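# Move bench yellow sponges into door-side wall bin

## Task

Take each yellow sponge lying on the bench and place it in the wall-mounted bin beside the door so that every one sits wholly inside the bin. The low shelf must still be standing upright at the finish, and the robot must not topple or be left leaning, or the task counts as failed.

## Robot and tools

ROBOT. A base that can drive in any direction carries a column about 1.7 m tall. A carriage rides up and down it (lift_m, 0 to 1 m) and holds two identical arms, each with six joints and a two-finger gripper. The arm bases sit roughly 0.57 m + lift_m off the floor, and carriage parts hang some 0.15 m lower. A hand can reach 0.78 m from its shoulder but only about 0.38 m beneath its arm base. The hand is about 0.16 m long and 0.1 m wide (0.14 m when open); the wrist camera sticks out 0.11 m to one side of joint 6's axis. Parked joints 1-6 are 0, 0.05, 0.05, 1.45, 0, 0; parked, the robot is about 0.85 m wide and 0.65 m long. Cameras: carriage_camera faces forward, tilted about 20 degrees down; left_wrist_camera and right_wrist_camera look out past the fingertips. All images are 672x504 pixels.

FRAMES. Base frame: metres, origin on the floor below the base centre, x forward, y left, z up. left_hand and right_hand are reported in it, each being the point between that hand's pads; quat_wxyz rotates base axes into hand axes (hand z along the fingers, fingers open along hand y). The odometry frame is the base frame as it was at scene start; base_odometry counts only wheel rotation (slip looks like travel), heading in rad, left positive, -3.142 to 3.142. Hand readings tend to sit above the true hand, worse at long reach.

move. Arguments: base, joints, speeds, min_time_s, cameras. Motions in one call begin together.
- base: an object with exactly one key, a relative offset measured from where the last reported state placed the base. translate_m: metres, forward positive, -2 to 2. strafe_m: metres, left positive, -2 to 2. rotate_rad: radians, counter-clockwise (left) positive, -6.3 to 6.3.
- joints: one object for both arms, keyed by joint name, each value an absolute target. lift_m 0 to 1 m. For each arm (prefix left_ or right_): joint1_rad -2.617 to 3.054 (turn about vertical, 0 forward, positive left); joint2_rad 0 to 3.141 (shoulder: 0 upper arm back and level, 1.57 upright, 3.14 forward and level); joint3_rad 0 to 3.141 (elbow, 0 folded, 3.14 straight); joint4_rad -1.57 to 1.57 (wrist pitch, positive lifts fingertips); joint5_rad -1.57 to 1.57 (wrist yaw, positive swings fingertips right, opposite to joint 1); joint6_rad -2.094 to 2.094 (roll about finger direction, positive clockwise looking from the forearm); gripper_m 0 to 0.093 m (pad gap). Omitted joints may keep pushing toward older targets.
- speeds: per-call caps, keys translate_m and strafe_m (0.02 to 0.5 m/s), rotate_rad (0.05 to 1.57 rad/s), lift_m (0.08 to 0.25 m/s); the top of each range is the default.
- min_time_s: 0.1 to 8 s, a floor on the duration of each arm and gripper motion; makes hand paths straighter.
- cameras: list from carriage_camera, left_wrist_camera, right_wrist_camera, all; [] for none. Omitted means all on an empty call, none otherwise.
A call with no action just reports state and images. Unknown keys make a call invalid; values out of range get it refused, and a refusal or a stop that hits a call cancels the later move, wait and finished_scene calls of that reply. No action runs past 15 s; base drives end at 14 s with time_out.

wait: seconds 0 to 10, plus cameras; the robot keeps its last command. zoom_image: camera name and region [x0, y0, x1, y1] in image pixels, top-left origin, at most 504x504, from that camera's newest full image. finished_scene: scene number; irreversible, so the sponges must already rest inside the bin on their own.

RESULTS. The move line reads done or the worst status. Status words: done (base: wheels turned the full amount), off_target (stopped short, may still push), contact_stop and time_out (target dropped, holding), not_followed (arm targets withheld because arms would nearly touch), limit_stop_at_motor_heat (resend target). on_its_own lists uncommanded behaviour; its held at value is a target, not a reading. pictures names image order. motor_effort gives percent of maximum, signed toward higher joint values, with the last action's peak in brackets; readings carry sizeable error. If lift effort keeps dropping while lowering, a hand or load is resting on something. Joint torques: arm order, include arm weight, joints 1-3 wrap at ±28 N m. Motor temperatures: a block per arm, joints then gripper. Gripper: holding something hard it may read up to 0.005 m below the object's width; empty and closed reads 0.000 to 0.003. Grip is light just under first-touch width and reaches full force about 0.005 m below it; release by commanding well above the reading.

CAUTIONS. The robot keeps acting on its last command while you reason. The base senses contact only at its wheels, not at the arms; after a stop, back off about 0.2 m the way you came. Never reverse under a table edge into the column. Avoid tipping: keep the carriage low and arms close when driving or loaded, avoid sudden stops and pushing furniture, and watch images for leaning. Do not knock the low shelf. Arms must not hit or press each other, including fingers; to free withheld arms, send one its current readings with joint 1 swung away, then the other in a later call. Outstretched or loaded arms overheat (MOTOR HOT at 75 °C, fault and arm collapse at 100 °C); park them to cool. Do not drop or fling sponges, slam, or release while moving. Loose objects may occasionally get nudged by outside disturbances.

Each tool is called after "Request:" in YAML: its name, and indented under it one key for each argument.

## Session

Request:
move:

Scene clock: 0.00 s.
Joint torques (N m): no reading
Motor temperatures (°C): left_arm=[27 37 32 30 29 28 28] | right_arm=[25 30 37 35 29 29 28]
base_odometry: x=+0.000 y=+0.000 heading=+0.000
base_status: not commanded
joint_positions: lift_m=+0.300 left_joint1_rad=+0.003 left_joint2_rad=+0.041 left_joint3_rad=+0.031 left_joint4_rad=+1.497 left_joint5_rad=-0.037 left_joint6_rad=+0.015 left_gripper_m=+0.09396 right_joint1_rad=+0.010 right_joint2_rad=+0.034 right_joint3_rad=+0.029 right_joint4_rad=+1.447 right_joint5_rad=+0.047 right_joint6_rad=-0.005 right_gripper_m=+0.09396
joint_status: not commanded
motor_effort: lift_m=+32 drive_wheels=+3
left_hand: x=+0.2484 y=+0.3059 z=+1.3077 quat_wxyz=(+0.999, -0.018, +0.042, +0.010) (m; base frame)
right_hand: x=+0.2590 y=-0.3072 z=+1.3058 quat_wxyz=(+0.998, +0.023, +0.064, +0.001) (m; base frame)
pictures: carriage_camera, left_wrist_camera, right_wrist_camera
camera_calibration:
left_wrist_camera: T_world_to_cam=[[0.0469318, -0.997282, 0.0568028, 0.225893], [0.772293, 0.0001607, -0.635266, 0.650818], [0.63353, 0.0736826, 0.770202, -1.06414], [0, 0, 0, 1]] pos_world=[0.160938, 0.303583, 1.22021]
right_wrist_camera: T_world_to_cam=[[-0.0705454, -0.995911, -0.0564281, -0.227683], [0.728538, -0.0128006, -0.684886, 0.707186], [0.681363, -0.0894256, 0.726462, -1.02555], [0, 0, 0, 1]] pos_world=[0.167499, -0.30941, 1.21652]

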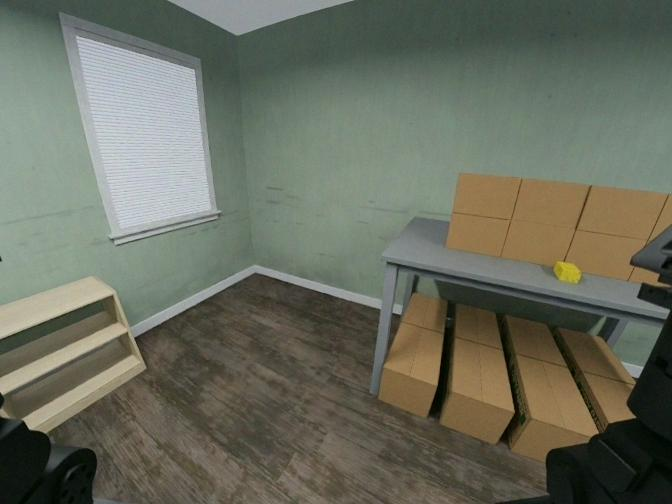

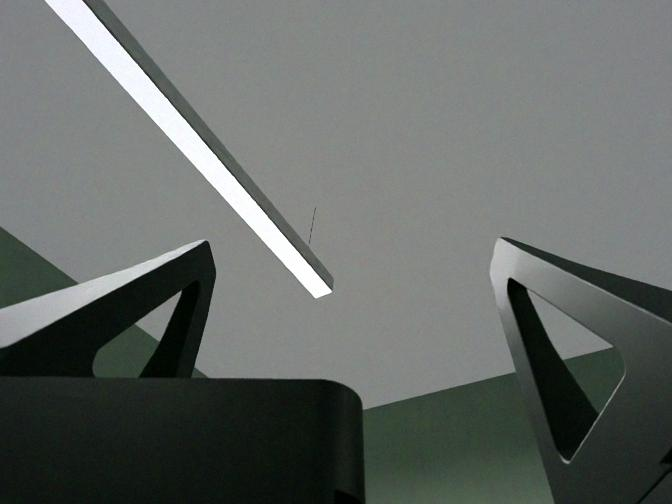

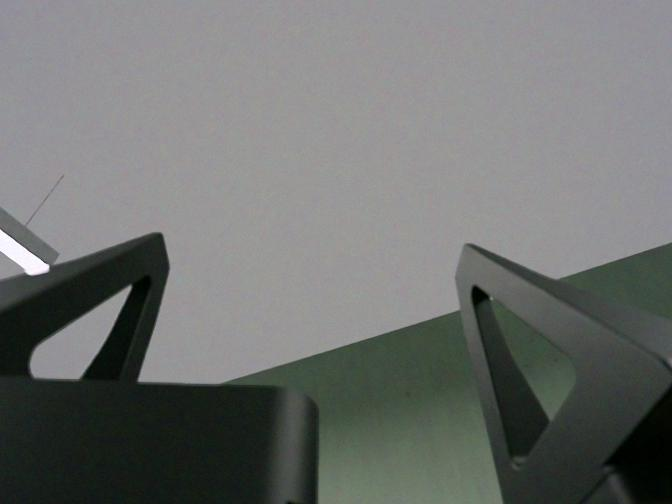

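Request:
move:
  base: {"rotate_rad": -0.8}
  cameras: ["carriage_camera"]

Request:
move:
  base: {"rotate_rad": -1.3}
  cameras: ["carriage_camera"]

Request:
move:
  base: {"rotate_rad": -1.3}
  cameras: ["carriage_camera"]

Request:
move:
  base: {"rotate_rad": -1.3}
  cameras: ["carriage_camera"]

Scene clock: 9.43 s.
Joint torques (N m): left_arm=[-0.16 5.03 4.4 -0.27 -0.05 -0.07] | right_arm=[-0.36 4.56 5.91 -0.17 0.02 0.06]
move: done
base_odometry: x=+0.000 y=+0.000 heading=-0.800
base_status: done
joint_positions: lift_m=+0.300 left_joint1_rad=+0.003 left_joint2_rad=+0.041 left_joint3_rad=+0.031 left_joint4_rad=+1.496 left_joint5_rad=-0.037 left_joint6_rad=+0.015 left_gripper_m=+0.09396 right_joint1_rad=+0.010 right_joint2_rad=+0.034 right_joint3_rad=+0.029 right_joint4_rad=+1.447 right_joint5_rad=+0.047 right_joint6_rad=-0.005 right_gripper_m=+0.09396
joint_status: not commanded
motor_effort: lift_m=+32(32) drive_wheels=+9(14)
left_hand: x=+0.2485 y=+0.3059 z=+1.3076 quat_wxyz=(+0.999, -0.018, +0.042, +0.010) (m; base frame)
right_hand: x=+0.2590 y=-0.3072 z=+1.3058 quat_wxyz=(+0.998, +0.023, +0.064, +0.001) (m; base frame)
pictures: carriage_camera

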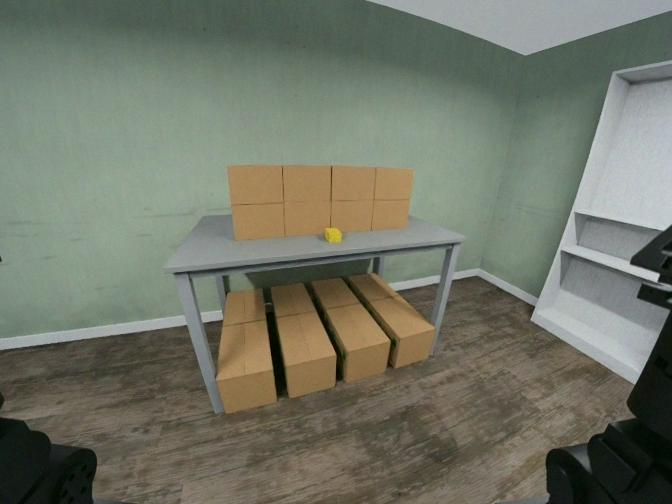

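Scene clock: 12.30 s.
Joint torques (N m): left_arm=[-0.12 5.03 4.42 -0.27 -0.06 -0.08] | right_arm=[-0.35 4.57 5.91 -0.17 0.02 0.06]
move: done
base_odometry: x=+0.000 y=+0.000 heading=-2.099
base_status: done
joint_positions: lift_m=+0.300 left_joint1_rad=+0.003 left_joint2_rad=+0.041 left_joint3_rad=+0.031 left_joint4_rad=+1.496 left_joint5_rad=-0.037 left_joint6_rad=+0.015 left_gripper_m=+0.09397 right_joint1_rad=+0.010 right_joint2_rad=+0.034 right_joint3_rad=+0.029 right_joint4_rad=+1.447 right_joint5_rad=+0.047 right_joint6_rad=-0.005 right_gripper_m=+0.09397
joint_status: not commanded
motor_effort: lift_m=+32(32) drive_wheels=+8(16)
left_hand: x=+0.2485 y=+0.3059 z=+1.3076 quat_wxyz=(+0.999, -0.018, +0.042, +0.010) (m; base frame)
right_hand: x=+0.2590 y=-0.3072 z=+1.3058 quat_wxyz=(+0.998, +0.023, +0.064, +0.001) (m; base frame)
pictures: carriage_camera

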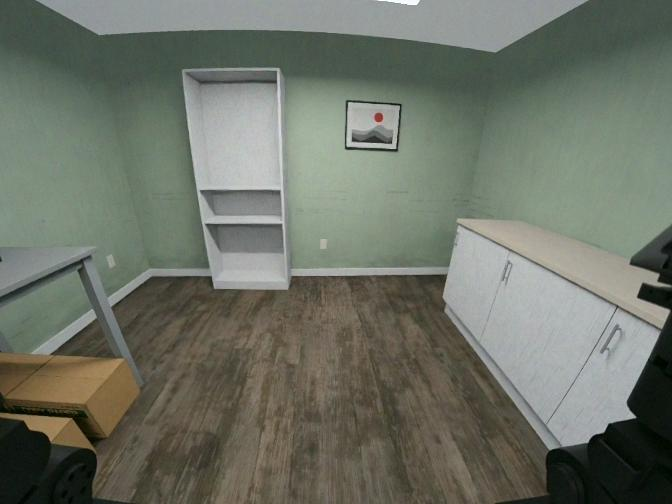

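Scene clock: 15.17 s.
Joint torques (N m): left_arm=[-0.14 5.09 4.34 -0.27 -0.07 -0.07] | right_arm=[-0.34 4.56 5.9 -0.16 0.02 0.06]
move: done
base_odometry: x=+0.000 y=+0.000 heading=+2.884
base_status: done
joint_positions: lift_m=+0.300 left_joint1_rad=+0.003 left_joint2_rad=+0.041 left_joint3_rad=+0.031 left_joint4_rad=+1.496 left_joint5_rad=-0.037 left_joint6_rad=+0.015 left_gripper_m=+0.09398 right_joint1_rad=+0.010 right_joint2_rad=+0.034 right_joint3_rad=+0.029 right_joint4_rad=+1.447 right_joint5_rad=+0.047 right_joint6_rad=-0.005 right_gripper_m=+0.09398
joint_status: not commanded
motor_effort: lift_m=+32(32) drive_wheels=+8(16)
left_hand: x=+0.2485 y=+0.3059 z=+1.3076 quat_wxyz=(+0.999, -0.018, +0.042, +0.010) (m; base frame)
right_hand: x=+0.2590 y=-0.3072 z=+1.3058 quat_wxyz=(+0.998, +0.023, +0.064, +0.001) (m; base frame)
pictures: carriage_camera

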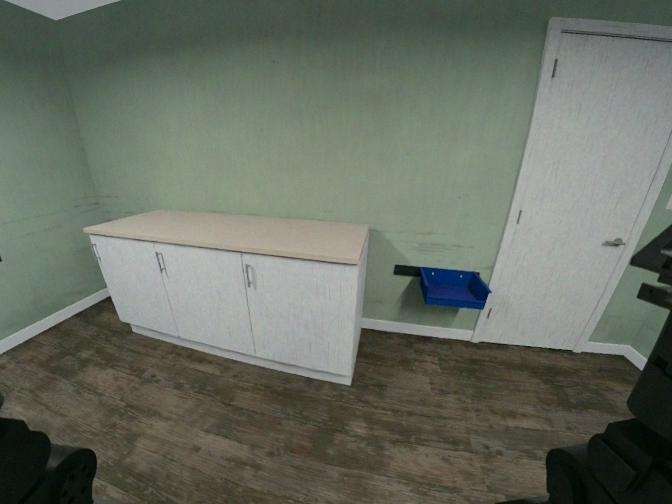

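Scene clock: 18.03 s.
Joint torques (N m): left_arm=[-0.21 5.08 4.44 -0.27 -0.06 -0.08] | right_arm=[-0.32 4.59 5.89 -0.17 0.02 0.06]
move: done
base_odometry: x=+0.000 y=+0.000 heading=+1.585
base_status: done
joint_positions: lift_m=+0.300 left_joint1_rad=+0.003 left_joint2_rad=+0.041 left_joint3_rad=+0.031 left_joint4_rad=+1.496 left_joint5_rad=-0.037 left_joint6_rad=+0.015 left_gripper_m=+0.09398 right_joint1_rad=+0.010 right_joint2_rad=+0.034 right_joint3_rad=+0.029 right_joint4_rad=+1.447 right_joint5_rad=+0.047 right_joint6_rad=-0.005 right_gripper_m=+0.09398
joint_status: not commanded
motor_effort: lift_m=+32(32) drive_wheels=+8(15)
left_hand: x=+0.2485 y=+0.3059 z=+1.3076 quat_wxyz=(+0.999, -0.018, +0.042, +0.010) (m; base frame)
right_hand: x=+0.2590 y=-0.3072 z=+1.3058 quat_wxyz=(+0.998, +0.023, +0.064, +0.001) (m; base frame)
pictures: carriage_camera

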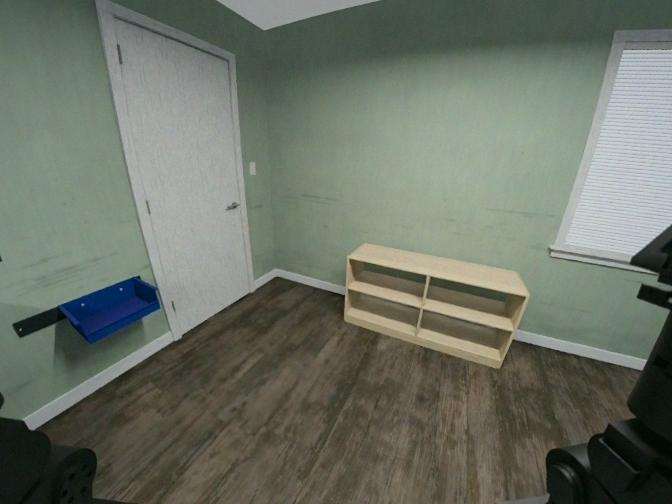

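Request:
move:
  base: {"rotate_rad": -2.11}
  joints: {"lift_m": 0.6}
  cameras: ["carriage_camera"]

Request:
move:
  base: {"strafe_m": -0.25}
  joints: {"lift_m": 0.85, "right_joint2_rad": 1.57, "right_joint3_rad": 1.57, "right_joint4_rad": 0}
  cameras: ["carriage_camera"]

Request:
move:
  joints: {"right_joint2_rad": 1.57, "right_joint3_rad": 1.57, "right_joint4_rad": -1.5}
  cameras: ["right_wrist_camera"]

Scene clock: 58.70 s.
Joint torques (N m): left_arm=[-0.12 5.04 4.4 -0.27 -0.05 -0.08] | right_arm=[-0.35 4.57 5.91 -0.17 0.02 0.06]
move: done
base_odometry: x=+0.000 y=+0.000 heading=-0.525
base_status: done
joint_positions: lift_m=+0.600 left_joint1_rad=+0.003 left_joint2_rad=+0.041 left_joint3_rad=+0.031 left_joint4_rad=+1.495 left_joint5_rad=-0.037 left_joint6_rad=+0.015 left_gripper_m=+0.09399 right_joint1_rad=+0.010 right_joint2_rad=+0.034 right_joint3_rad=+0.029 right_joint4_rad=+1.447 right_joint5_rad=+0.047 right_joint6_rad=-0.005 right_gripper_m=+0.09399
joint_status: all done
motor_effort: lift_m=+33(41) drive_wheels=+8(16)
left_hand: x=+0.2487 y=+0.3059 z=+1.6075 quat_wxyz=(+0.999, -0.018, +0.043, +0.010) (m; base frame)
right_hand: x=+0.2591 y=-0.3072 z=+1.6057 quat_wxyz=(+0.998, +0.023, +0.065, +0.001) (m; base frame)
pictures: carriage_camera
camera_calibration:
carriage_camera: T_world_to_cam=[[-0.0303786, -0.999131, 0.0285239, -0.0365512], [-0.377467, -0.0149565, -0.925902, 1.53222], [0.925525, -0.0388945, -0.376685, 0.47096], [0, 0, 0, 1]] pos_world=[0.141365, 0.00471482, 1.59713]

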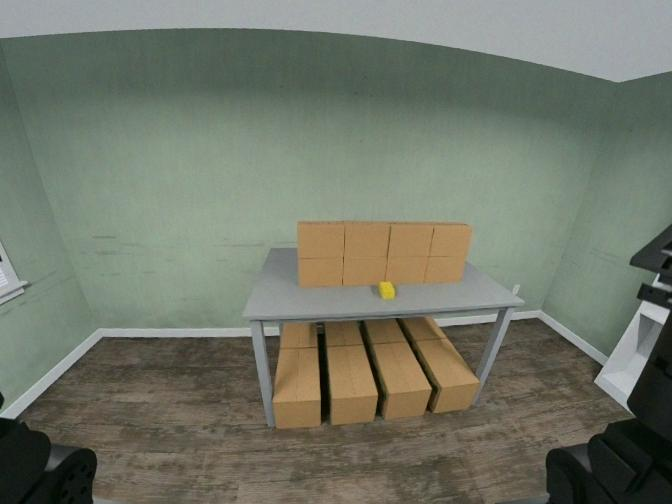

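Scene clock: 61.13 s.
Joint torques (N m): left_arm=[-0.24 5.11 4.38 -0.26 -0.06 -0.07] | right_arm=[-0.09 -9.5 9.65 1.88 0.03 0.07]
Motor temperatures (°C): left_arm=[27 38 34 29 29 28 28] | right_arm=[25 32 42 34 29 29 28]
move: done
base_odometry: x=-0.125 y=-0.216 heading=-0.526
base_status: done
joint_positions: lift_m=+0.850 left_joint1_rad=+0.003 left_joint2_rad=+0.041 left_joint3_rad=+0.031 left_joint4_rad=+1.495 left_joint5_rad=-0.037 left_joint6_rad=+0.015 left_gripper_m=+0.09399 right_joint1_rad=+0.009 right_joint2_rad=+1.572 right_joint3_rad=+1.542 right_joint4_rad=+0.007 right_joint5_rad=+0.047 right_joint6_rad=-0.005 right_gripper_m=+0.09399
joint_status: all done
motor_effort: lift_m=+33(41) drive_wheels=-3(19)
left_hand: x=+0.2487 y=+0.3060 z=+1.8575 quat_wxyz=(+0.999, -0.018, +0.043, +0.010) (m; base frame)
right_hand: x=+0.7386 y=-0.3030 z=+1.8553 quat_wxyz=(+0.699, +0.011, +0.715, -0.016) (m; base frame)
pictures: carriage_camera
camera_calibration:
carriage_camera: T_world_to_cam=[[-0.0303786, -0.999131, 0.0285239, -0.0436822], [-0.377467, -0.0149565, -0.925902, 1.76369], [0.925525, -0.0388945, -0.376685, 0.565132], [0, 0, 0, 1]] pos_world=[0.141365, 0.00471482, 1.84713]

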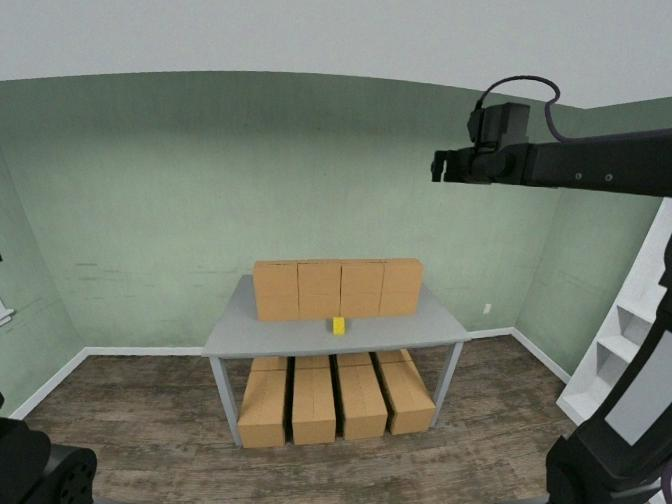

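Scene clock: 62.93 s.
Joint torques (N m): left_arm=[-0.2 5.09 4.4 -0.27 -0.06 -0.09] | right_arm=[-0.17 -7.76 8.01 0.3 0.07 0.06]
move: done
base_odometry: x=-0.125 y=-0.216 heading=-0.526
base_status: not commanded
joint_positions: lift_m=+0.850 left_joint1_rad=+0.003 left_joint2_rad=+0.041 left_joint3_rad=+0.031 left_joint4_rad=+1.495 left_joint5_rad=-0.037 left_joint6_rad=+0.015 left_gripper_m=+0.09399 right_joint1_rad=+0.009 right_joint2_rad=+1.572 right_joint3_rad=+1.546 right_joint4_rad=-1.487 right_joint5_rad=+0.047 right_joint6_rad=-0.005 right_gripper_m=+0.09399
joint_status: all done
motor_effort: lift_m=+33(33) drive_wheels=-3(3)
left_hand: x=+0.2487 y=+0.3060 z=+1.8575 quat_wxyz=(+0.999, -0.018, +0.043, +0.010) (m; base frame)
right_hand: x=+0.5070 y=-0.3051 z=+1.6165 quat_wxyz=(+0.029, -0.006, +0.999, -0.024) (m; base frame)
pictures: right_wrist_camera
camera_calibration:
right_wrist_camera: T_world_to_cam=[[0.0779566, -0.99444, 0.0707956, -0.471144], [-0.842413, -0.0277294, 0.538119, -0.445738], [-0.533163, -0.101589, -0.839891, 1.72393], [0, 0, 0, 1]] pos_world=[0.580367, -0.305752, 1.72112]

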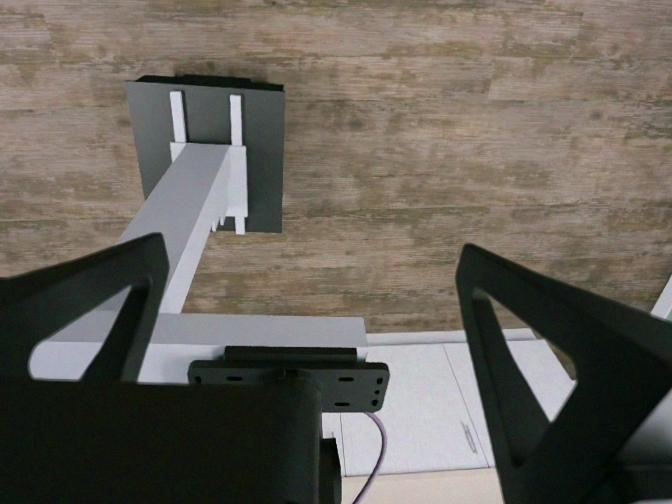

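Request:
move:
  base: {"strafe_m": 0.225}
  joints: {"lift_m": 1.0}

Request:
move:
  base: {"translate_m": 0.6}
  speeds: {"translate_m": 0.25}
  cameras: ["carriage_camera", "right_wrist_camera"]

Scene clock: 85.00 s.
Joint torques (N m): left_arm=[-0.13 5.03 4.36 -0.27 -0.05 -0.08] | right_arm=[-0.42 -7.82 7.13 0.39 0.07 0.06]
move: done
base_odometry: x=-0.012 y=-0.022 heading=-0.527
base_status: done
joint_positions: lift_m=+0.997 left_joint1_rad=+0.003 left_joint2_rad=+0.041 left_joint3_rad=+0.031 left_joint4_rad=+1.495 left_joint5_rad=-0.037 left_joint6_rad=+0.015 left_gripper_m=+0.09399 right_joint1_rad=+0.011 right_joint2_rad=+1.573 right_joint3_rad=+1.556 right_joint4_rad=-1.494 right_joint5_rad=+0.048 right_joint6_rad=-0.005 right_gripper_m=+0.09399
joint_status: all done
joint sent to its limit — lift_m, upper limit.
motor_effort: lift_m=+33(41) drive_wheels=+9(13)
left_hand: x=+0.2486 y=+0.3060 z=+2.0050 quat_wxyz=(+0.999, -0.018, +0.043, +0.010) (m; base frame)
right_hand: x=+0.5072 y=-0.3045 z=+1.7663 quat_wxyz=(+0.030, -0.007, +0.999, -0.024) (m; base frame)
camera_calibration:
carriage_camera: T_world_to_cam=[[-0.0303786, -0.999131, 0.0285239, -0.0478895], [-0.377467, -0.0149565, -0.925902, 1.90026], [0.925525, -0.0388945, -0.376685, 0.620693], [0, 0, 0, 1]] pos_world=[0.141365, 0.00471482, 1.99463]
left_wrist_camera: T_world_to_cam=[[0.0470414, -0.997259, 0.0571036, 0.185674], [0.771625, -0.0000240444, -0.636078, 1.09549], [0.634336, 0.0739845, 0.769509, -1.60023], [0, 0, 0, 1]] pos_world=[0.161041, 0.303584, 1.91761]
right_wrist_camera: T_world_to_cam=[[0.0801039, -0.994233, 0.0713006, -0.48309], [-0.843603, -0.0295179, 0.536155, -0.522614], [-0.530959, -0.103098, -0.841103, 1.85053], [0, 0, 0, 1]] pos_world=[0.580374, -0.304945, 1.87113]

Scene clock: 88.70 s.
Joint torques (N m): left_arm=[-0.13 5.07 4.4 -0.26 -0.05 -0.08] | right_arm=[-0.42 -7.83 7.1 0.39 0.07 0.07]
move: done
base_odometry: x=+0.507 y=-0.323 heading=-0.526
base_status: done
joint_positions: lift_m=+0.997 left_joint1_rad=+0.003 left_joint2_rad=+0.041 left_joint3_rad=+0.031 left_joint4_rad=+1.496 left_joint5_rad=-0.037 left_joint6_rad=+0.015 left_gripper_m=+0.09399 right_joint1_rad=+0.011 right_joint2_rad=+1.573 right_joint3_rad=+1.556 right_joint4_rad=-1.495 right_joint5_rad=+0.048 right_joint6_rad=-0.005 right_gripper_m=+0.09399
joint_status: not commanded
motor_effort: lift_m=+33(33) drive_wheels=-2(16)
left_hand: x=+0.2485 y=+0.3060 z=+2.0050 quat_wxyz=(+0.999, -0.018, +0.042, +0.010) (m; base frame)
right_hand: x=+0.5068 y=-0.3045 z=+1.7663 quat_wxyz=(+0.029, -0.007, +0.999, -0.024) (m; base frame)
pictures: carriage_camera, right_wrist_camera
camera_calibration:
carriage_camera: T_world_to_cam=[[-0.0303786, -0.999131, 0.0285239, -0.0478895], [-0.377467, -0.0149565, -0.925902, 1.90026], [0.925525, -0.0388945, -0.376685, 0.620693], [0, 0, 0, 1]] pos_world=[0.141365, 0.00471482, 1.99463]
right_wrist_camera: T_world_to_cam=[[0.0802118, -0.994233, 0.0711773, -0.482898], [-0.84278, -0.029517, 0.537448, -0.525619], [-0.532248, -0.103096, -0.840287, 1.84956], [0, 0, 0, 1]] pos_world=[0.580179, -0.304945, 1.87103]

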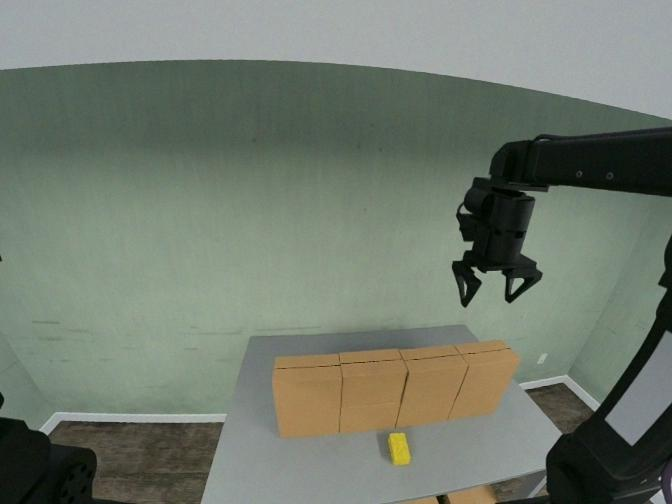

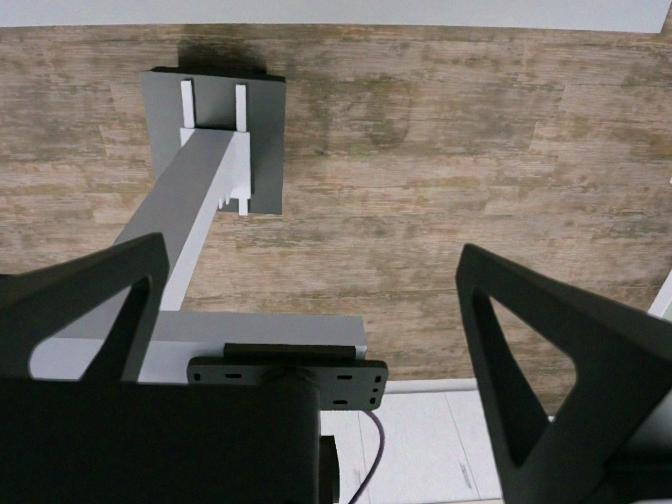

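Request:
move:
  base: {"translate_m": 0.06}
  joints: {"right_joint2_rad": 2.5, "right_joint3_rad": 2.5, "right_joint4_rad": -1.2}
  min_time_s: 2
  cameras: ["carriage_camera", "right_wrist_camera"]

Request:
move:
  joints: {"right_joint2_rad": 2.1, "right_joint3_rad": 2.1, "right_joint4_rad": -1.52, "right_joint5_rad": 0, "right_gripper_m": 0.093, "lift_m": 0.4}
  cameras: ["carriage_camera", "right_wrist_camera"]

Scene clock: 100.50 s.
Joint torques (N m): left_arm=[-0.17 5.05 4.38 -0.23 -0.05 -0.08] | right_arm=[-0.4 -16.31 8.47 1.09 0.06 0.06]
move: done
base_odometry: x=+0.559 y=-0.353 heading=-0.526
base_status: done
joint_positions: lift_m=+0.997 left_joint1_rad=+0.003 left_joint2_rad=+0.041 left_joint3_rad=+0.031 left_joint4_rad=+1.494 left_joint5_rad=-0.037 left_joint6_rad=+0.015 left_gripper_m=+0.09399 right_joint1_rad=+0.011 right_joint2_rad=+2.492 right_joint3_rad=+2.475 right_joint4_rad=-1.216 right_joint5_rad=+0.048 right_joint6_rad=-0.005 right_gripper_m=+0.09399
joint_status: all done
motor_effort: lift_m=+33(33) drive_wheels=-1(16)
left_hand: x=+0.2489 y=+0.3060 z=+2.0050 quat_wxyz=(+0.999, -0.018, +0.043, +0.010) (m; base frame)
right_hand: x=+0.7836 y=-0.3014 z=+1.6753 quat_wxyz=(+0.168, -0.004, +0.986, -0.023) (m; base frame)
pictures: carriage_camera, right_wrist_camera
camera_calibration:
carriage_camera: T_world_to_cam=[[-0.0303786, -0.999131, 0.0285239, -0.0478895], [-0.377467, -0.0149565, -0.925902, 1.90026], [0.925525, -0.0388945, -0.376685, 0.620693], [0, 0, 0, 1]] pos_world=[0.141365, 0.00471482, 1.99463]
right_wrist_camera: T_world_to_cam=[[0.0578917, -0.994482, 0.0874917, -0.505412], [-0.958138, -0.0307331, 0.284652, 0.270184], [-0.280393, -0.100308, -0.95463, 1.91573], [0, 0, 0, 1]] pos_world=[0.825289, -0.302156, 1.79612]

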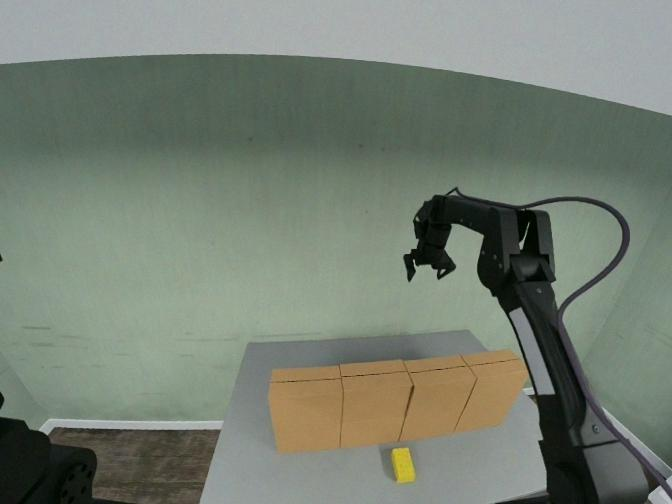

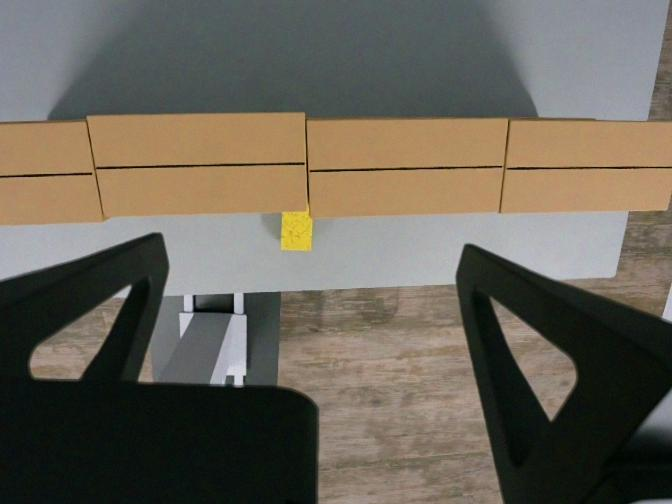

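Scene clock: 103.43 s.
Joint torques (N m): left_arm=[-0.17 5.05 4.4 -0.23 -0.04 -0.09] | right_arm=[-0.44 -6.54 2.76 -0.11 -0.04 0.06]
move: off_target
base_odometry: x=+0.559 y=-0.353 heading=-0.526
base_status: not commanded
joint_positions: lift_m=+0.400 left_joint1_rad=+0.003 left_joint2_rad=+0.041 left_joint3_rad=+0.031 left_joint4_rad=+1.494 left_joint5_rad=-0.037 left_joint6_rad=+0.015 left_gripper_m=+0.09399 right_joint1_rad=+0.011 right_joint2_rad=+2.038 right_joint3_rad=+2.139 right_joint4_rad=-1.435 right_joint5_rad=+0.009 right_joint6_rad=-0.004 right_gripper_m=+0.09310
joint_status: right_joint4_rad off_target (ended at -1.435, target -1.520); the others done
motor_effort: lift_m=+27(29) drive_wheels=+6(6)
left_hand: x=+0.2489 y=+0.3060 z=+1.4080 quat_wxyz=(+0.999, -0.018, +0.043, +0.010) (m; base frame)
right_hand: x=+0.6603 y=-0.2961 z=+1.1755 quat_wxyz=(+0.118, -0.007, +0.993, -0.004) (m; base frame)
pictures: carriage_camera, right_wrist_camera
camera_calibration:
carriage_camera: T_world_to_cam=[[-0.0303786, -0.999131, 0.0285239, -0.0308607], [-0.377467, -0.0149565, -0.925902, 1.3475], [0.925525, -0.0388945, -0.376685, 0.395812], [0, 0, 0, 1]] pos_world=[0.141365, 0.00471482, 1.39763]
right_wrist_camera: T_world_to_cam=[[0.0748285, -0.996205, 0.0444652, -0.410371], [-0.923994, -0.0524976, 0.378786, 0.154707], [-0.375014, -0.0694296, -0.924416, 1.44065], [0, 0, 0, 1]] pos_world=[0.713919, -0.300668, 1.29141]

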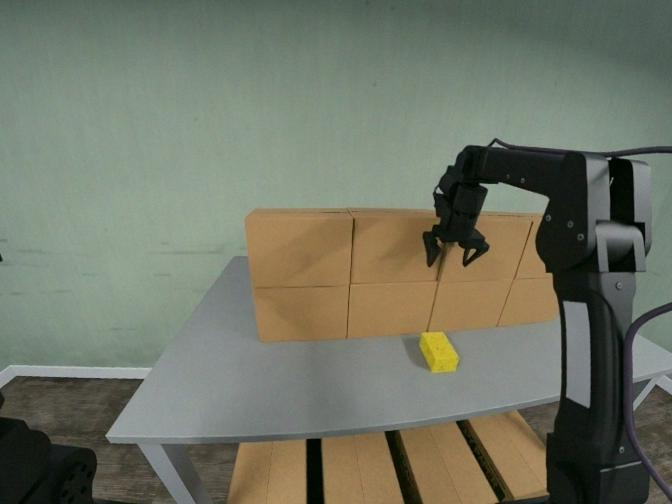

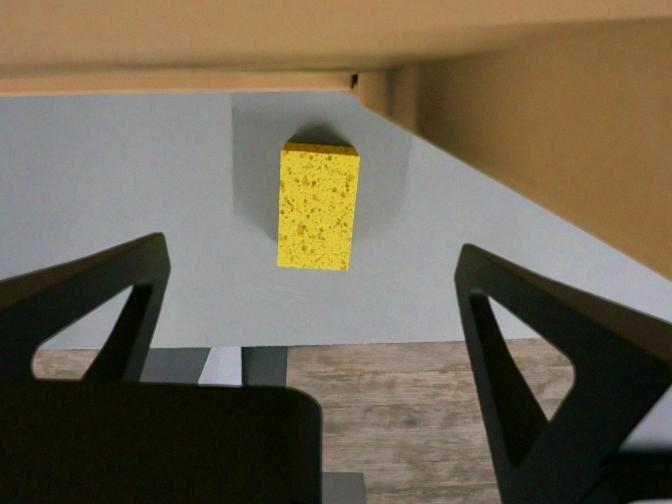

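Request:
move:
  joints: {"right_joint1_rad": -0.02, "right_joint2_rad": 1.35, "right_joint3_rad": 1.35, "right_joint4_rad": -0.8, "right_joint5_rad": 0, "lift_m": 0.25}
  min_time_s: 2
  cameras: ["right_wrist_camera"]

Scene clock: 127.73 s.
Joint torques (N m): left_arm=[-0.2 5.03 4.37 -0.24 -0.06 -0.09] | right_arm=[-1.05 -8.88 6.58 1.72 0.06 0]
move: done
base_odometry: x=+0.559 y=-0.353 heading=-0.526
base_status: not commanded
joint_positions: lift_m=+0.250 left_joint1_rad=+0.003 left_joint2_rad=+0.041 left_joint3_rad=+0.031 left_joint4_rad=+1.494 left_joint5_rad=-0.037 left_joint6_rad=+0.015 left_gripper_m=+0.09399 right_joint1_rad=-0.013 right_joint2_rad=+1.373 right_joint3_rad=+1.354 right_joint4_rad=-0.820 right_joint5_rad=-0.002 right_joint6_rad=+0.001 right_gripper_m=+0.09310
joint_status: all done
motor_effort: lift_m=+28(28) drive_wheels=+5(6)
left_hand: x=+0.2489 y=+0.3060 z=+1.2579 quat_wxyz=(+0.999, -0.018, +0.043, +0.010) (m; base frame)
right_hand: x=+0.6044 y=-0.3040 z=+1.0758 quat_wxyz=(+0.358, +0.006, +0.934, -0.001) (m; base frame)
pictures: right_wrist_camera
camera_calibration:
right_wrist_camera: T_world_to_cam=[[0.0246874, -0.998016, 0.0579254, -0.394442], [-0.993787, -0.0307906, -0.106956, 0.711839], [0.108527, -0.054925, -0.992575, 1.11248], [0, 0, 0, 1]] pos_world=[0.59642, -0.310638, 1.2032]

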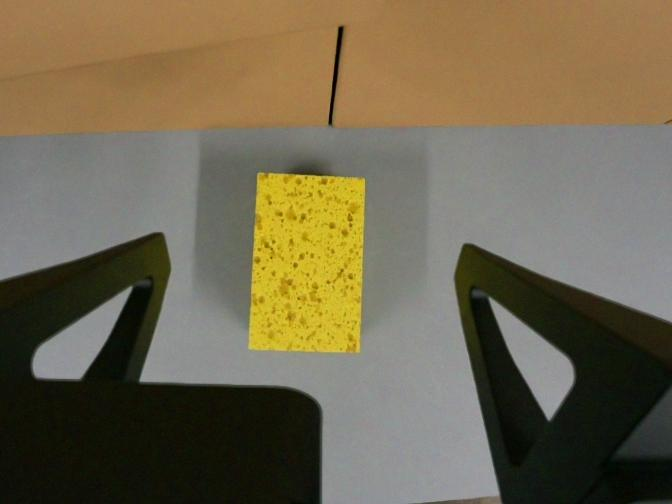

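Request:
move:
  joints: {"lift_m": 0.13}
  cameras: ["carriage_camera", "right_wrist_camera"]

Scene clock: 139.27 s.
Joint torques (N m): left_arm=[-0.2 5.05 4.37 -0.24 -0.05 -0.07] | right_arm=[-1.03 -7.86 7.28 1.63 0.06 0]
move: done
base_odometry: x=+0.559 y=-0.353 heading=-0.526
base_status: not commanded
joint_positions: lift_m=+0.130 left_joint1_rad=+0.003 left_joint2_rad=+0.041 left_joint3_rad=+0.031 left_joint4_rad=+1.494 left_joint5_rad=-0.037 left_joint6_rad=+0.015 left_gripper_m=+0.09399 right_joint1_rad=-0.013 right_joint2_rad=+1.363 right_joint3_rad=+1.346 right_joint4_rad=-0.808 right_joint5_rad=-0.002 right_joint6_rad=+0.001 right_gripper_m=+0.09310
joint_status: all done
motor_effort: lift_m=+30(31) drive_wheels=+6(6)
left_hand: x=+0.2489 y=+0.3060 z=+1.1377 quat_wxyz=(+0.999, -0.018, +0.043, +0.010) (m; base frame)
right_hand: x=+0.6043 y=-0.3040 z=+0.9579 quat_wxyz=(+0.364, +0.006, +0.931, -0.001) (m; base frame)
pictures: carriage_camera, right_wrist_camera
camera_calibration:
carriage_camera: T_world_to_cam=[[-0.0303786, -0.999131, 0.0285239, -0.0231507], [-0.377467, -0.0149565, -0.925902, 1.09723], [0.925525, -0.0388945, -0.376685, 0.293994], [0, 0, 0, 1]] pos_world=[0.141365, 0.00471482, 1.12733]
right_wrist_camera: T_world_to_cam=[[0.0239409, -0.998001, 0.0584837, -0.387715], [-0.992175, -0.0308905, -0.120977, 0.711502], [0.122542, -0.0551297, -0.990931, 0.985388], [0, 0, 0, 1]] pos_world=[0.594465, -0.310638, 1.0852]

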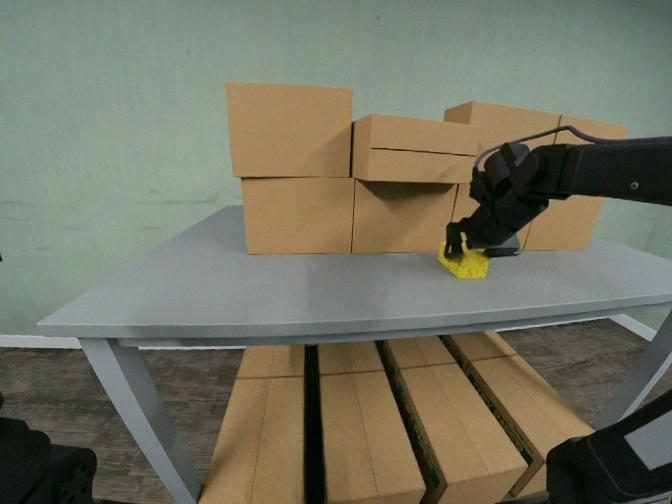

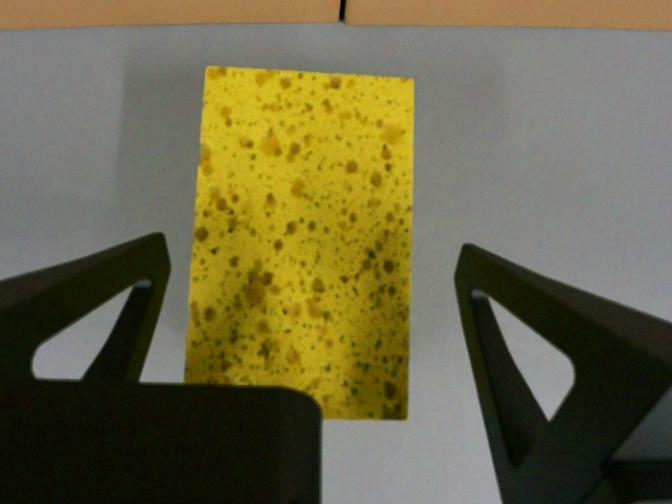

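Request:
move:
  joints: {"lift_m": 0.115}

Request:
move:
  joints: {"right_gripper_m": 0.048}
  min_time_s: 1.5
  cameras: ["carriage_camera", "right_wrist_camera"]

Scene clock: 145.00 s.
Joint torques (N m): left_arm=[-0.14 5.08 4.42 -0.24 -0.07 -0.08] | right_arm=[-1.02 -7.72 7.38 1.61 0.06 0]
move: done
base_odometry: x=+0.559 y=-0.353 heading=-0.526
base_status: not commanded
joint_positions: lift_m=+0.115 left_joint1_rad=+0.003 left_joint2_rad=+0.041 left_joint3_rad=+0.031 left_joint4_rad=+1.494 left_joint5_rad=-0.037 left_joint6_rad=+0.015 left_gripper_m=+0.09399 right_joint1_rad=-0.013 right_joint2_rad=+1.362 right_joint3_rad=+1.344 right_joint4_rad=-0.807 right_joint5_rad=-0.002 right_joint6_rad=+0.001 right_gripper_m=+0.09310
joint_status: all done
motor_effort: lift_m=+30(31) drive_wheels=-1(6)
left_hand: x=+0.2489 y=+0.3060 z=+1.1228 quat_wxyz=(+0.999, -0.018, +0.043, +0.010) (m; base frame)
right_hand: x=+0.6041 y=-0.3040 z=+0.9427 quat_wxyz=(+0.364, +0.006, +0.931, -0.001) (m; base frame)
camera_calibration:
carriage_camera: T_world_to_cam=[[-0.0303786, -0.999131, 0.0285239, -0.0227228], [-0.377467, -0.0149565, -0.925902, 1.08334], [0.925525, -0.0388945, -0.376685, 0.288344], [0, 0, 0, 1]] pos_world=[0.141365, 0.00471482, 1.11233]
left_wrist_camera: T_world_to_cam=[[0.0471078, -0.997259, 0.057052, 0.236078], [0.770857, -0.000029323, -0.637009, 0.535345], [0.635264, 0.073987, 0.768743, -0.92094], [0, 0, 0, 1]] pos_world=[0.161245, 0.303584, 1.03552]
right_wrist_camera: T_world_to_cam=[[0.0239409, -0.998001, 0.0584837, -0.386824], [-0.992175, -0.0308905, -0.120977, 0.709564], [0.122542, -0.0551297, -0.990931, 0.970338], [0, 0, 0, 1]] pos_world=[0.594365, -0.310638, 1.07]

Scene clock: 146.80 s.
Joint torques (N m): left_arm=[-0.18 5.08 4.38 -0.25 -0.06 -0.08] | right_arm=[-1.05 -7.68 7.42 1.63 0.05 0]
move: off_target
base_odometry: x=+0.559 y=-0.353 heading=-0.526
base_status: not commanded
joint_positions: lift_m=+0.115 left_joint1_rad=+0.003 left_joint2_rad=+0.041 left_joint3_rad=+0.031 left_joint4_rad=+1.494 left_joint5_rad=-0.037 left_joint6_rad=+0.015 left_gripper_m=+0.09399 right_joint1_rad=-0.013 right_joint2_rad=+1.362 right_joint3_rad=+1.344 right_joint4_rad=-0.807 right_joint5_rad=-0.002 right_joint6_rad=+0.001 right_gripper_m=+0.05841
joint_status: right_gripper_m off_target (ended at +0.05844, target +0.04800)
motor_effort: lift_m=+30(30) drive_wheels=+6(6)
left_hand: x=+0.2489 y=+0.3060 z=+1.1228 quat_wxyz=(+0.999, -0.018, +0.043, +0.010) (m; base frame)
right_hand: x=+0.6041 y=-0.3040 z=+0.9427 quat_wxyz=(+0.364, +0.006, +0.931, -0.001) (m; base frame)
pictures: carriage_camera, right_wrist_camera
camera_calibration:
carriage_camera: T_world_to_cam=[[-0.0303786, -0.999131, 0.0285239, -0.0227228], [-0.377467, -0.0149565, -0.925902, 1.08334], [0.925525, -0.0388945, -0.376685, 0.288344], [0, 0, 0, 1]] pos_world=[0.141365, 0.00471482, 1.11233]
right_wrist_camera: T_world_to_cam=[[0.0239409, -0.998001, 0.0584837, -0.386824], [-0.992175, -0.0308905, -0.120977, 0.709564], [0.122542, -0.0551297, -0.990931, 0.970338], [0, 0, 0, 1]] pos_world=[0.594365, -0.310638, 1.07]

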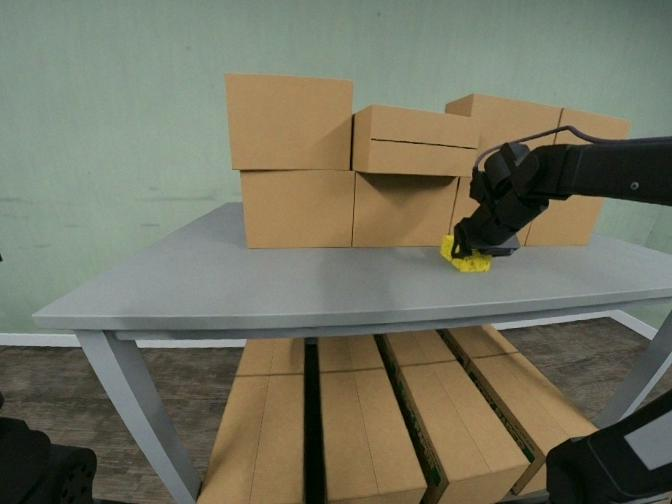

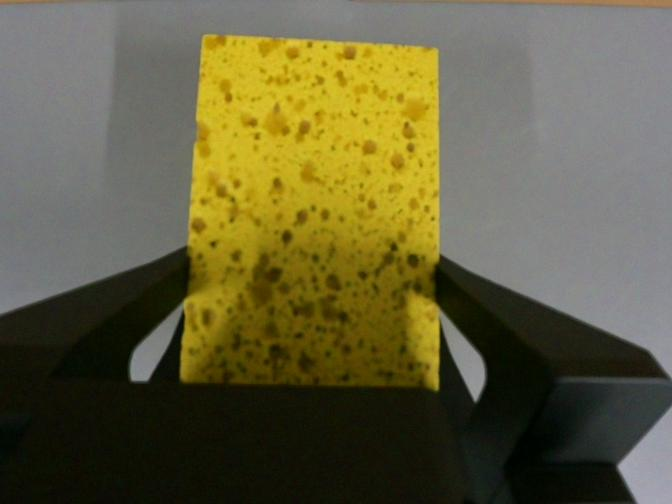

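Request:
move:
  joints: {"lift_m": 0.45}
  speeds: {"lift_m": 0.12}

Request:
move:
  base: {"translate_m": -0.5}
  cameras: ["carriage_camera"]

Request:
move:
  base: {"rotate_rad": 3.136}
  cameras: ["carriage_camera", "right_wrist_camera"]

Scene clock: 169.33 s.
Joint torques (N m): left_arm=[-0.16 5.07 4.36 -0.27 -0.06 -0.09] | right_arm=[-1.03 -7.68 7.49 1.63 0.06 0]
move: done
base_odometry: x=+0.559 y=-0.353 heading=-0.526
base_status: not commanded
joint_positions: lift_m=+0.450 left_joint1_rad=+0.003 left_joint2_rad=+0.041 left_joint3_rad=+0.031 left_joint4_rad=+1.494 left_joint5_rad=-0.037 left_joint6_rad=+0.015 left_gripper_m=+0.09399 right_joint1_rad=-0.013 right_joint2_rad=+1.362 right_joint3_rad=+1.343 right_joint4_rad=-0.807 right_joint5_rad=-0.002 right_joint6_rad=+0.001 right_gripper_m=+0.05840
joint_status: all done
motor_effort: lift_m=+33(40) drive_wheels=+6(6)
left_hand: x=+0.2489 y=+0.3060 z=+1.4575 quat_wxyz=(+0.999, -0.018, +0.043, +0.010) (m; base frame)
right_hand: x=+0.6039 y=-0.3040 z=+1.2773 quat_wxyz=(+0.364, +0.006, +0.931, -0.001) (m; base frame)
camera_calibration:
carriage_camera: T_world_to_cam=[[-0.0303786, -0.999131, 0.0285239, -0.0322726], [-0.377467, -0.0149565, -0.925902, 1.39333], [0.925525, -0.0388945, -0.376685, 0.414458], [0, 0, 0, 1]] pos_world=[0.141365, 0.00471482, 1.44713]
left_wrist_camera: T_world_to_cam=[[0.0471078, -0.997259, 0.057052, 0.216982], [0.770857, -0.000029323, -0.637009, 0.748552], [0.635264, 0.073987, 0.768743, -1.17824], [0, 0, 0, 1]] pos_world=[0.161245, 0.303584, 1.37022]
right_wrist_camera: T_world_to_cam=[[0.0245306, -0.99796, 0.0589374, -0.407258], [-0.992246, -0.0314907, -0.120231, 0.748749], [0.121841, -0.0555311, -0.990995, 1.30221], [0, 0, 0, 1]] pos_world=[0.594272, -0.310536, 1.4045]

Scene clock: 172.47 s.
Joint torques (N m): left_arm=[-0.18 5.11 4.4 -0.28 -0.06 -0.08] | right_arm=[-0.92 -7.49 7.45 1.64 0.05 0]
move: done
base_odometry: x=+0.126 y=-0.102 heading=-0.526
base_status: done
joint_positions: lift_m=+0.450 left_joint1_rad=+0.003 left_joint2_rad=+0.041 left_joint3_rad=+0.031 left_joint4_rad=+1.497 left_joint5_rad=-0.037 left_joint6_rad=+0.015 left_gripper_m=+0.09399 right_joint1_rad=-0.014 right_joint2_rad=+1.360 right_joint3_rad=+1.343 right_joint4_rad=-0.807 right_joint5_rad=-0.001 right_joint6_rad=+0.001 right_gripper_m=+0.05840
joint_status: not commanded
motor_effort: lift_m=+33(33) drive_wheels=+1(18)
left_hand: x=+0.2482 y=+0.3060 z=+1.4576 quat_wxyz=(+0.999, -0.018, +0.042, +0.010) (m; base frame)
right_hand: x=+0.6036 y=-0.3045 z=+1.2779 quat_wxyz=(+0.365, +0.007, +0.931, -0.002) (m; base frame)
pictures: carriage_camera
camera_calibration:
carriage_camera: T_world_to_cam=[[-0.0303786, -0.999131, 0.0285239, -0.0322726], [-0.377467, -0.0149565, -0.925902, 1.39333], [0.925525, -0.0388945, -0.376685, 0.414458], [0, 0, 0, 1]] pos_world=[0.141365, 0.00471482, 1.44713]

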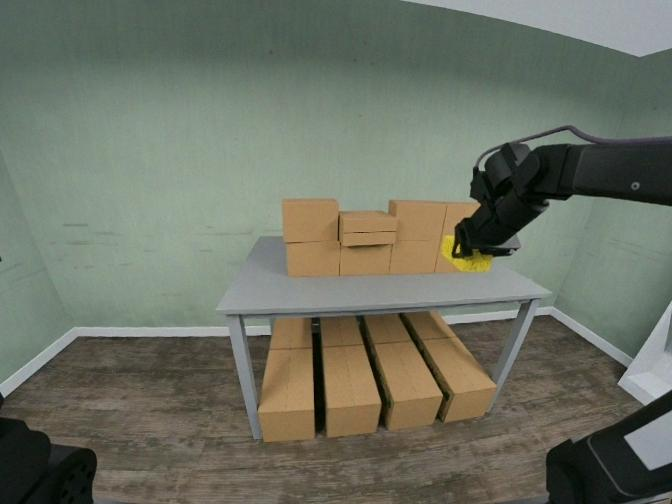

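Scene clock: 176.73 s.
Joint torques (N m): left_arm=[-0.18 5.09 4.42 -0.24 -0.05 -0.08] | right_arm=[-0.36 -7.45 7.5 1.62 0.07 0]
move: done
base_odometry: x=+0.126 y=-0.102 heading=+2.610
base_status: done
joint_positions: lift_m=+0.450 left_joint1_rad=+0.003 left_joint2_rad=+0.041 left_joint3_rad=+0.031 left_joint4_rad=+1.493 left_joint5_rad=-0.037 left_joint6_rad=+0.015 left_gripper_m=+0.09401 right_joint1_rad=-0.019 right_joint2_rad=+1.360 right_joint3_rad=+1.343 right_joint4_rad=-0.806 right_joint5_rad=-0.001 right_joint6_rad=+0.001 right_gripper_m=+0.05838
joint_status: not commanded
motor_effort: lift_m=+33(33) drive_wheels=+8(20)
left_hand: x=+0.2492 y=+0.3060 z=+1.4575 quat_wxyz=(+0.999, -0.018, +0.044, +0.010) (m; base frame)
right_hand: x=+0.6039 y=-0.3066 z=+1.2782 quat_wxyz=(+0.366, +0.009, +0.931, -0.003) (m; base frame)
pictures: carriage_camera, right_wrist_camera
camera_calibration:
carriage_camera: T_world_to_cam=[[-0.0303786, -0.999131, 0.0285239, -0.0322726], [-0.377467, -0.0149565, -0.925902, 1.39333], [0.925525, -0.0388945, -0.376685, 0.414458], [0, 0, 0, 1]] pos_world=[0.141365, 0.00471482, 1.44713]
right_wrist_camera: T_world_to_cam=[[0.017543, -0.998084, 0.0593355, -0.406141], [-0.992028, -0.0247821, -0.123558, 0.754877], [0.124792, -0.0566949, -0.990562, 1.30031], [0, 0, 0, 1]] pos_world=[0.593716, -0.312935, 1.40541]

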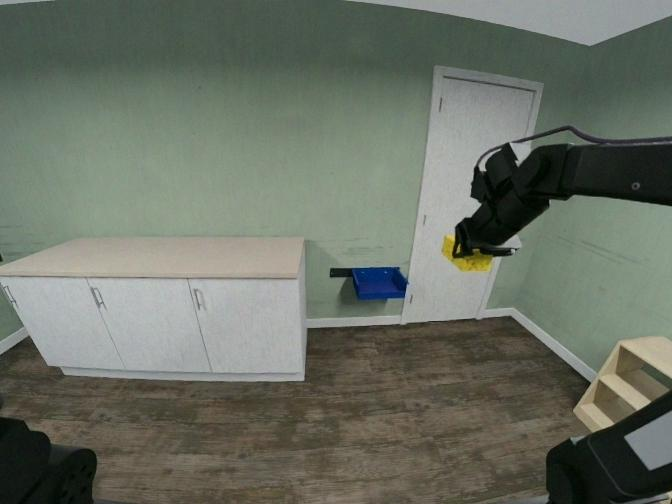

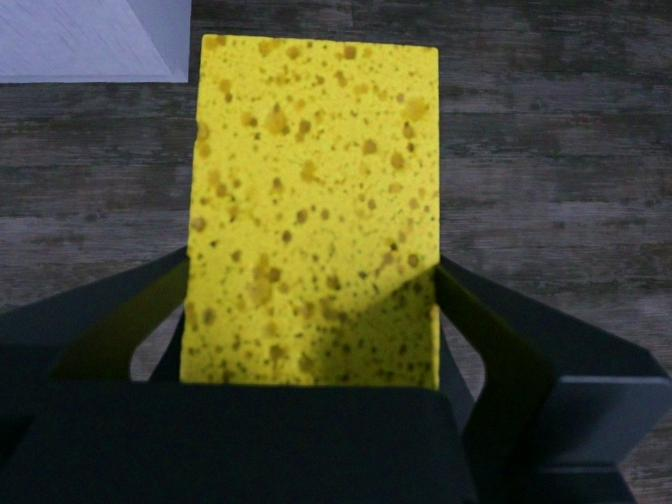

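Request:
zoom_image:
  camera: "carriage_camera"
  region: [320, 250, 420, 325]

Scaled by 5.040 from the camera's 672x504 image, which has a finer 960x720 frame.

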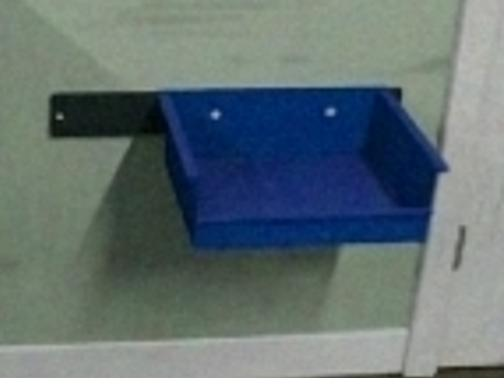

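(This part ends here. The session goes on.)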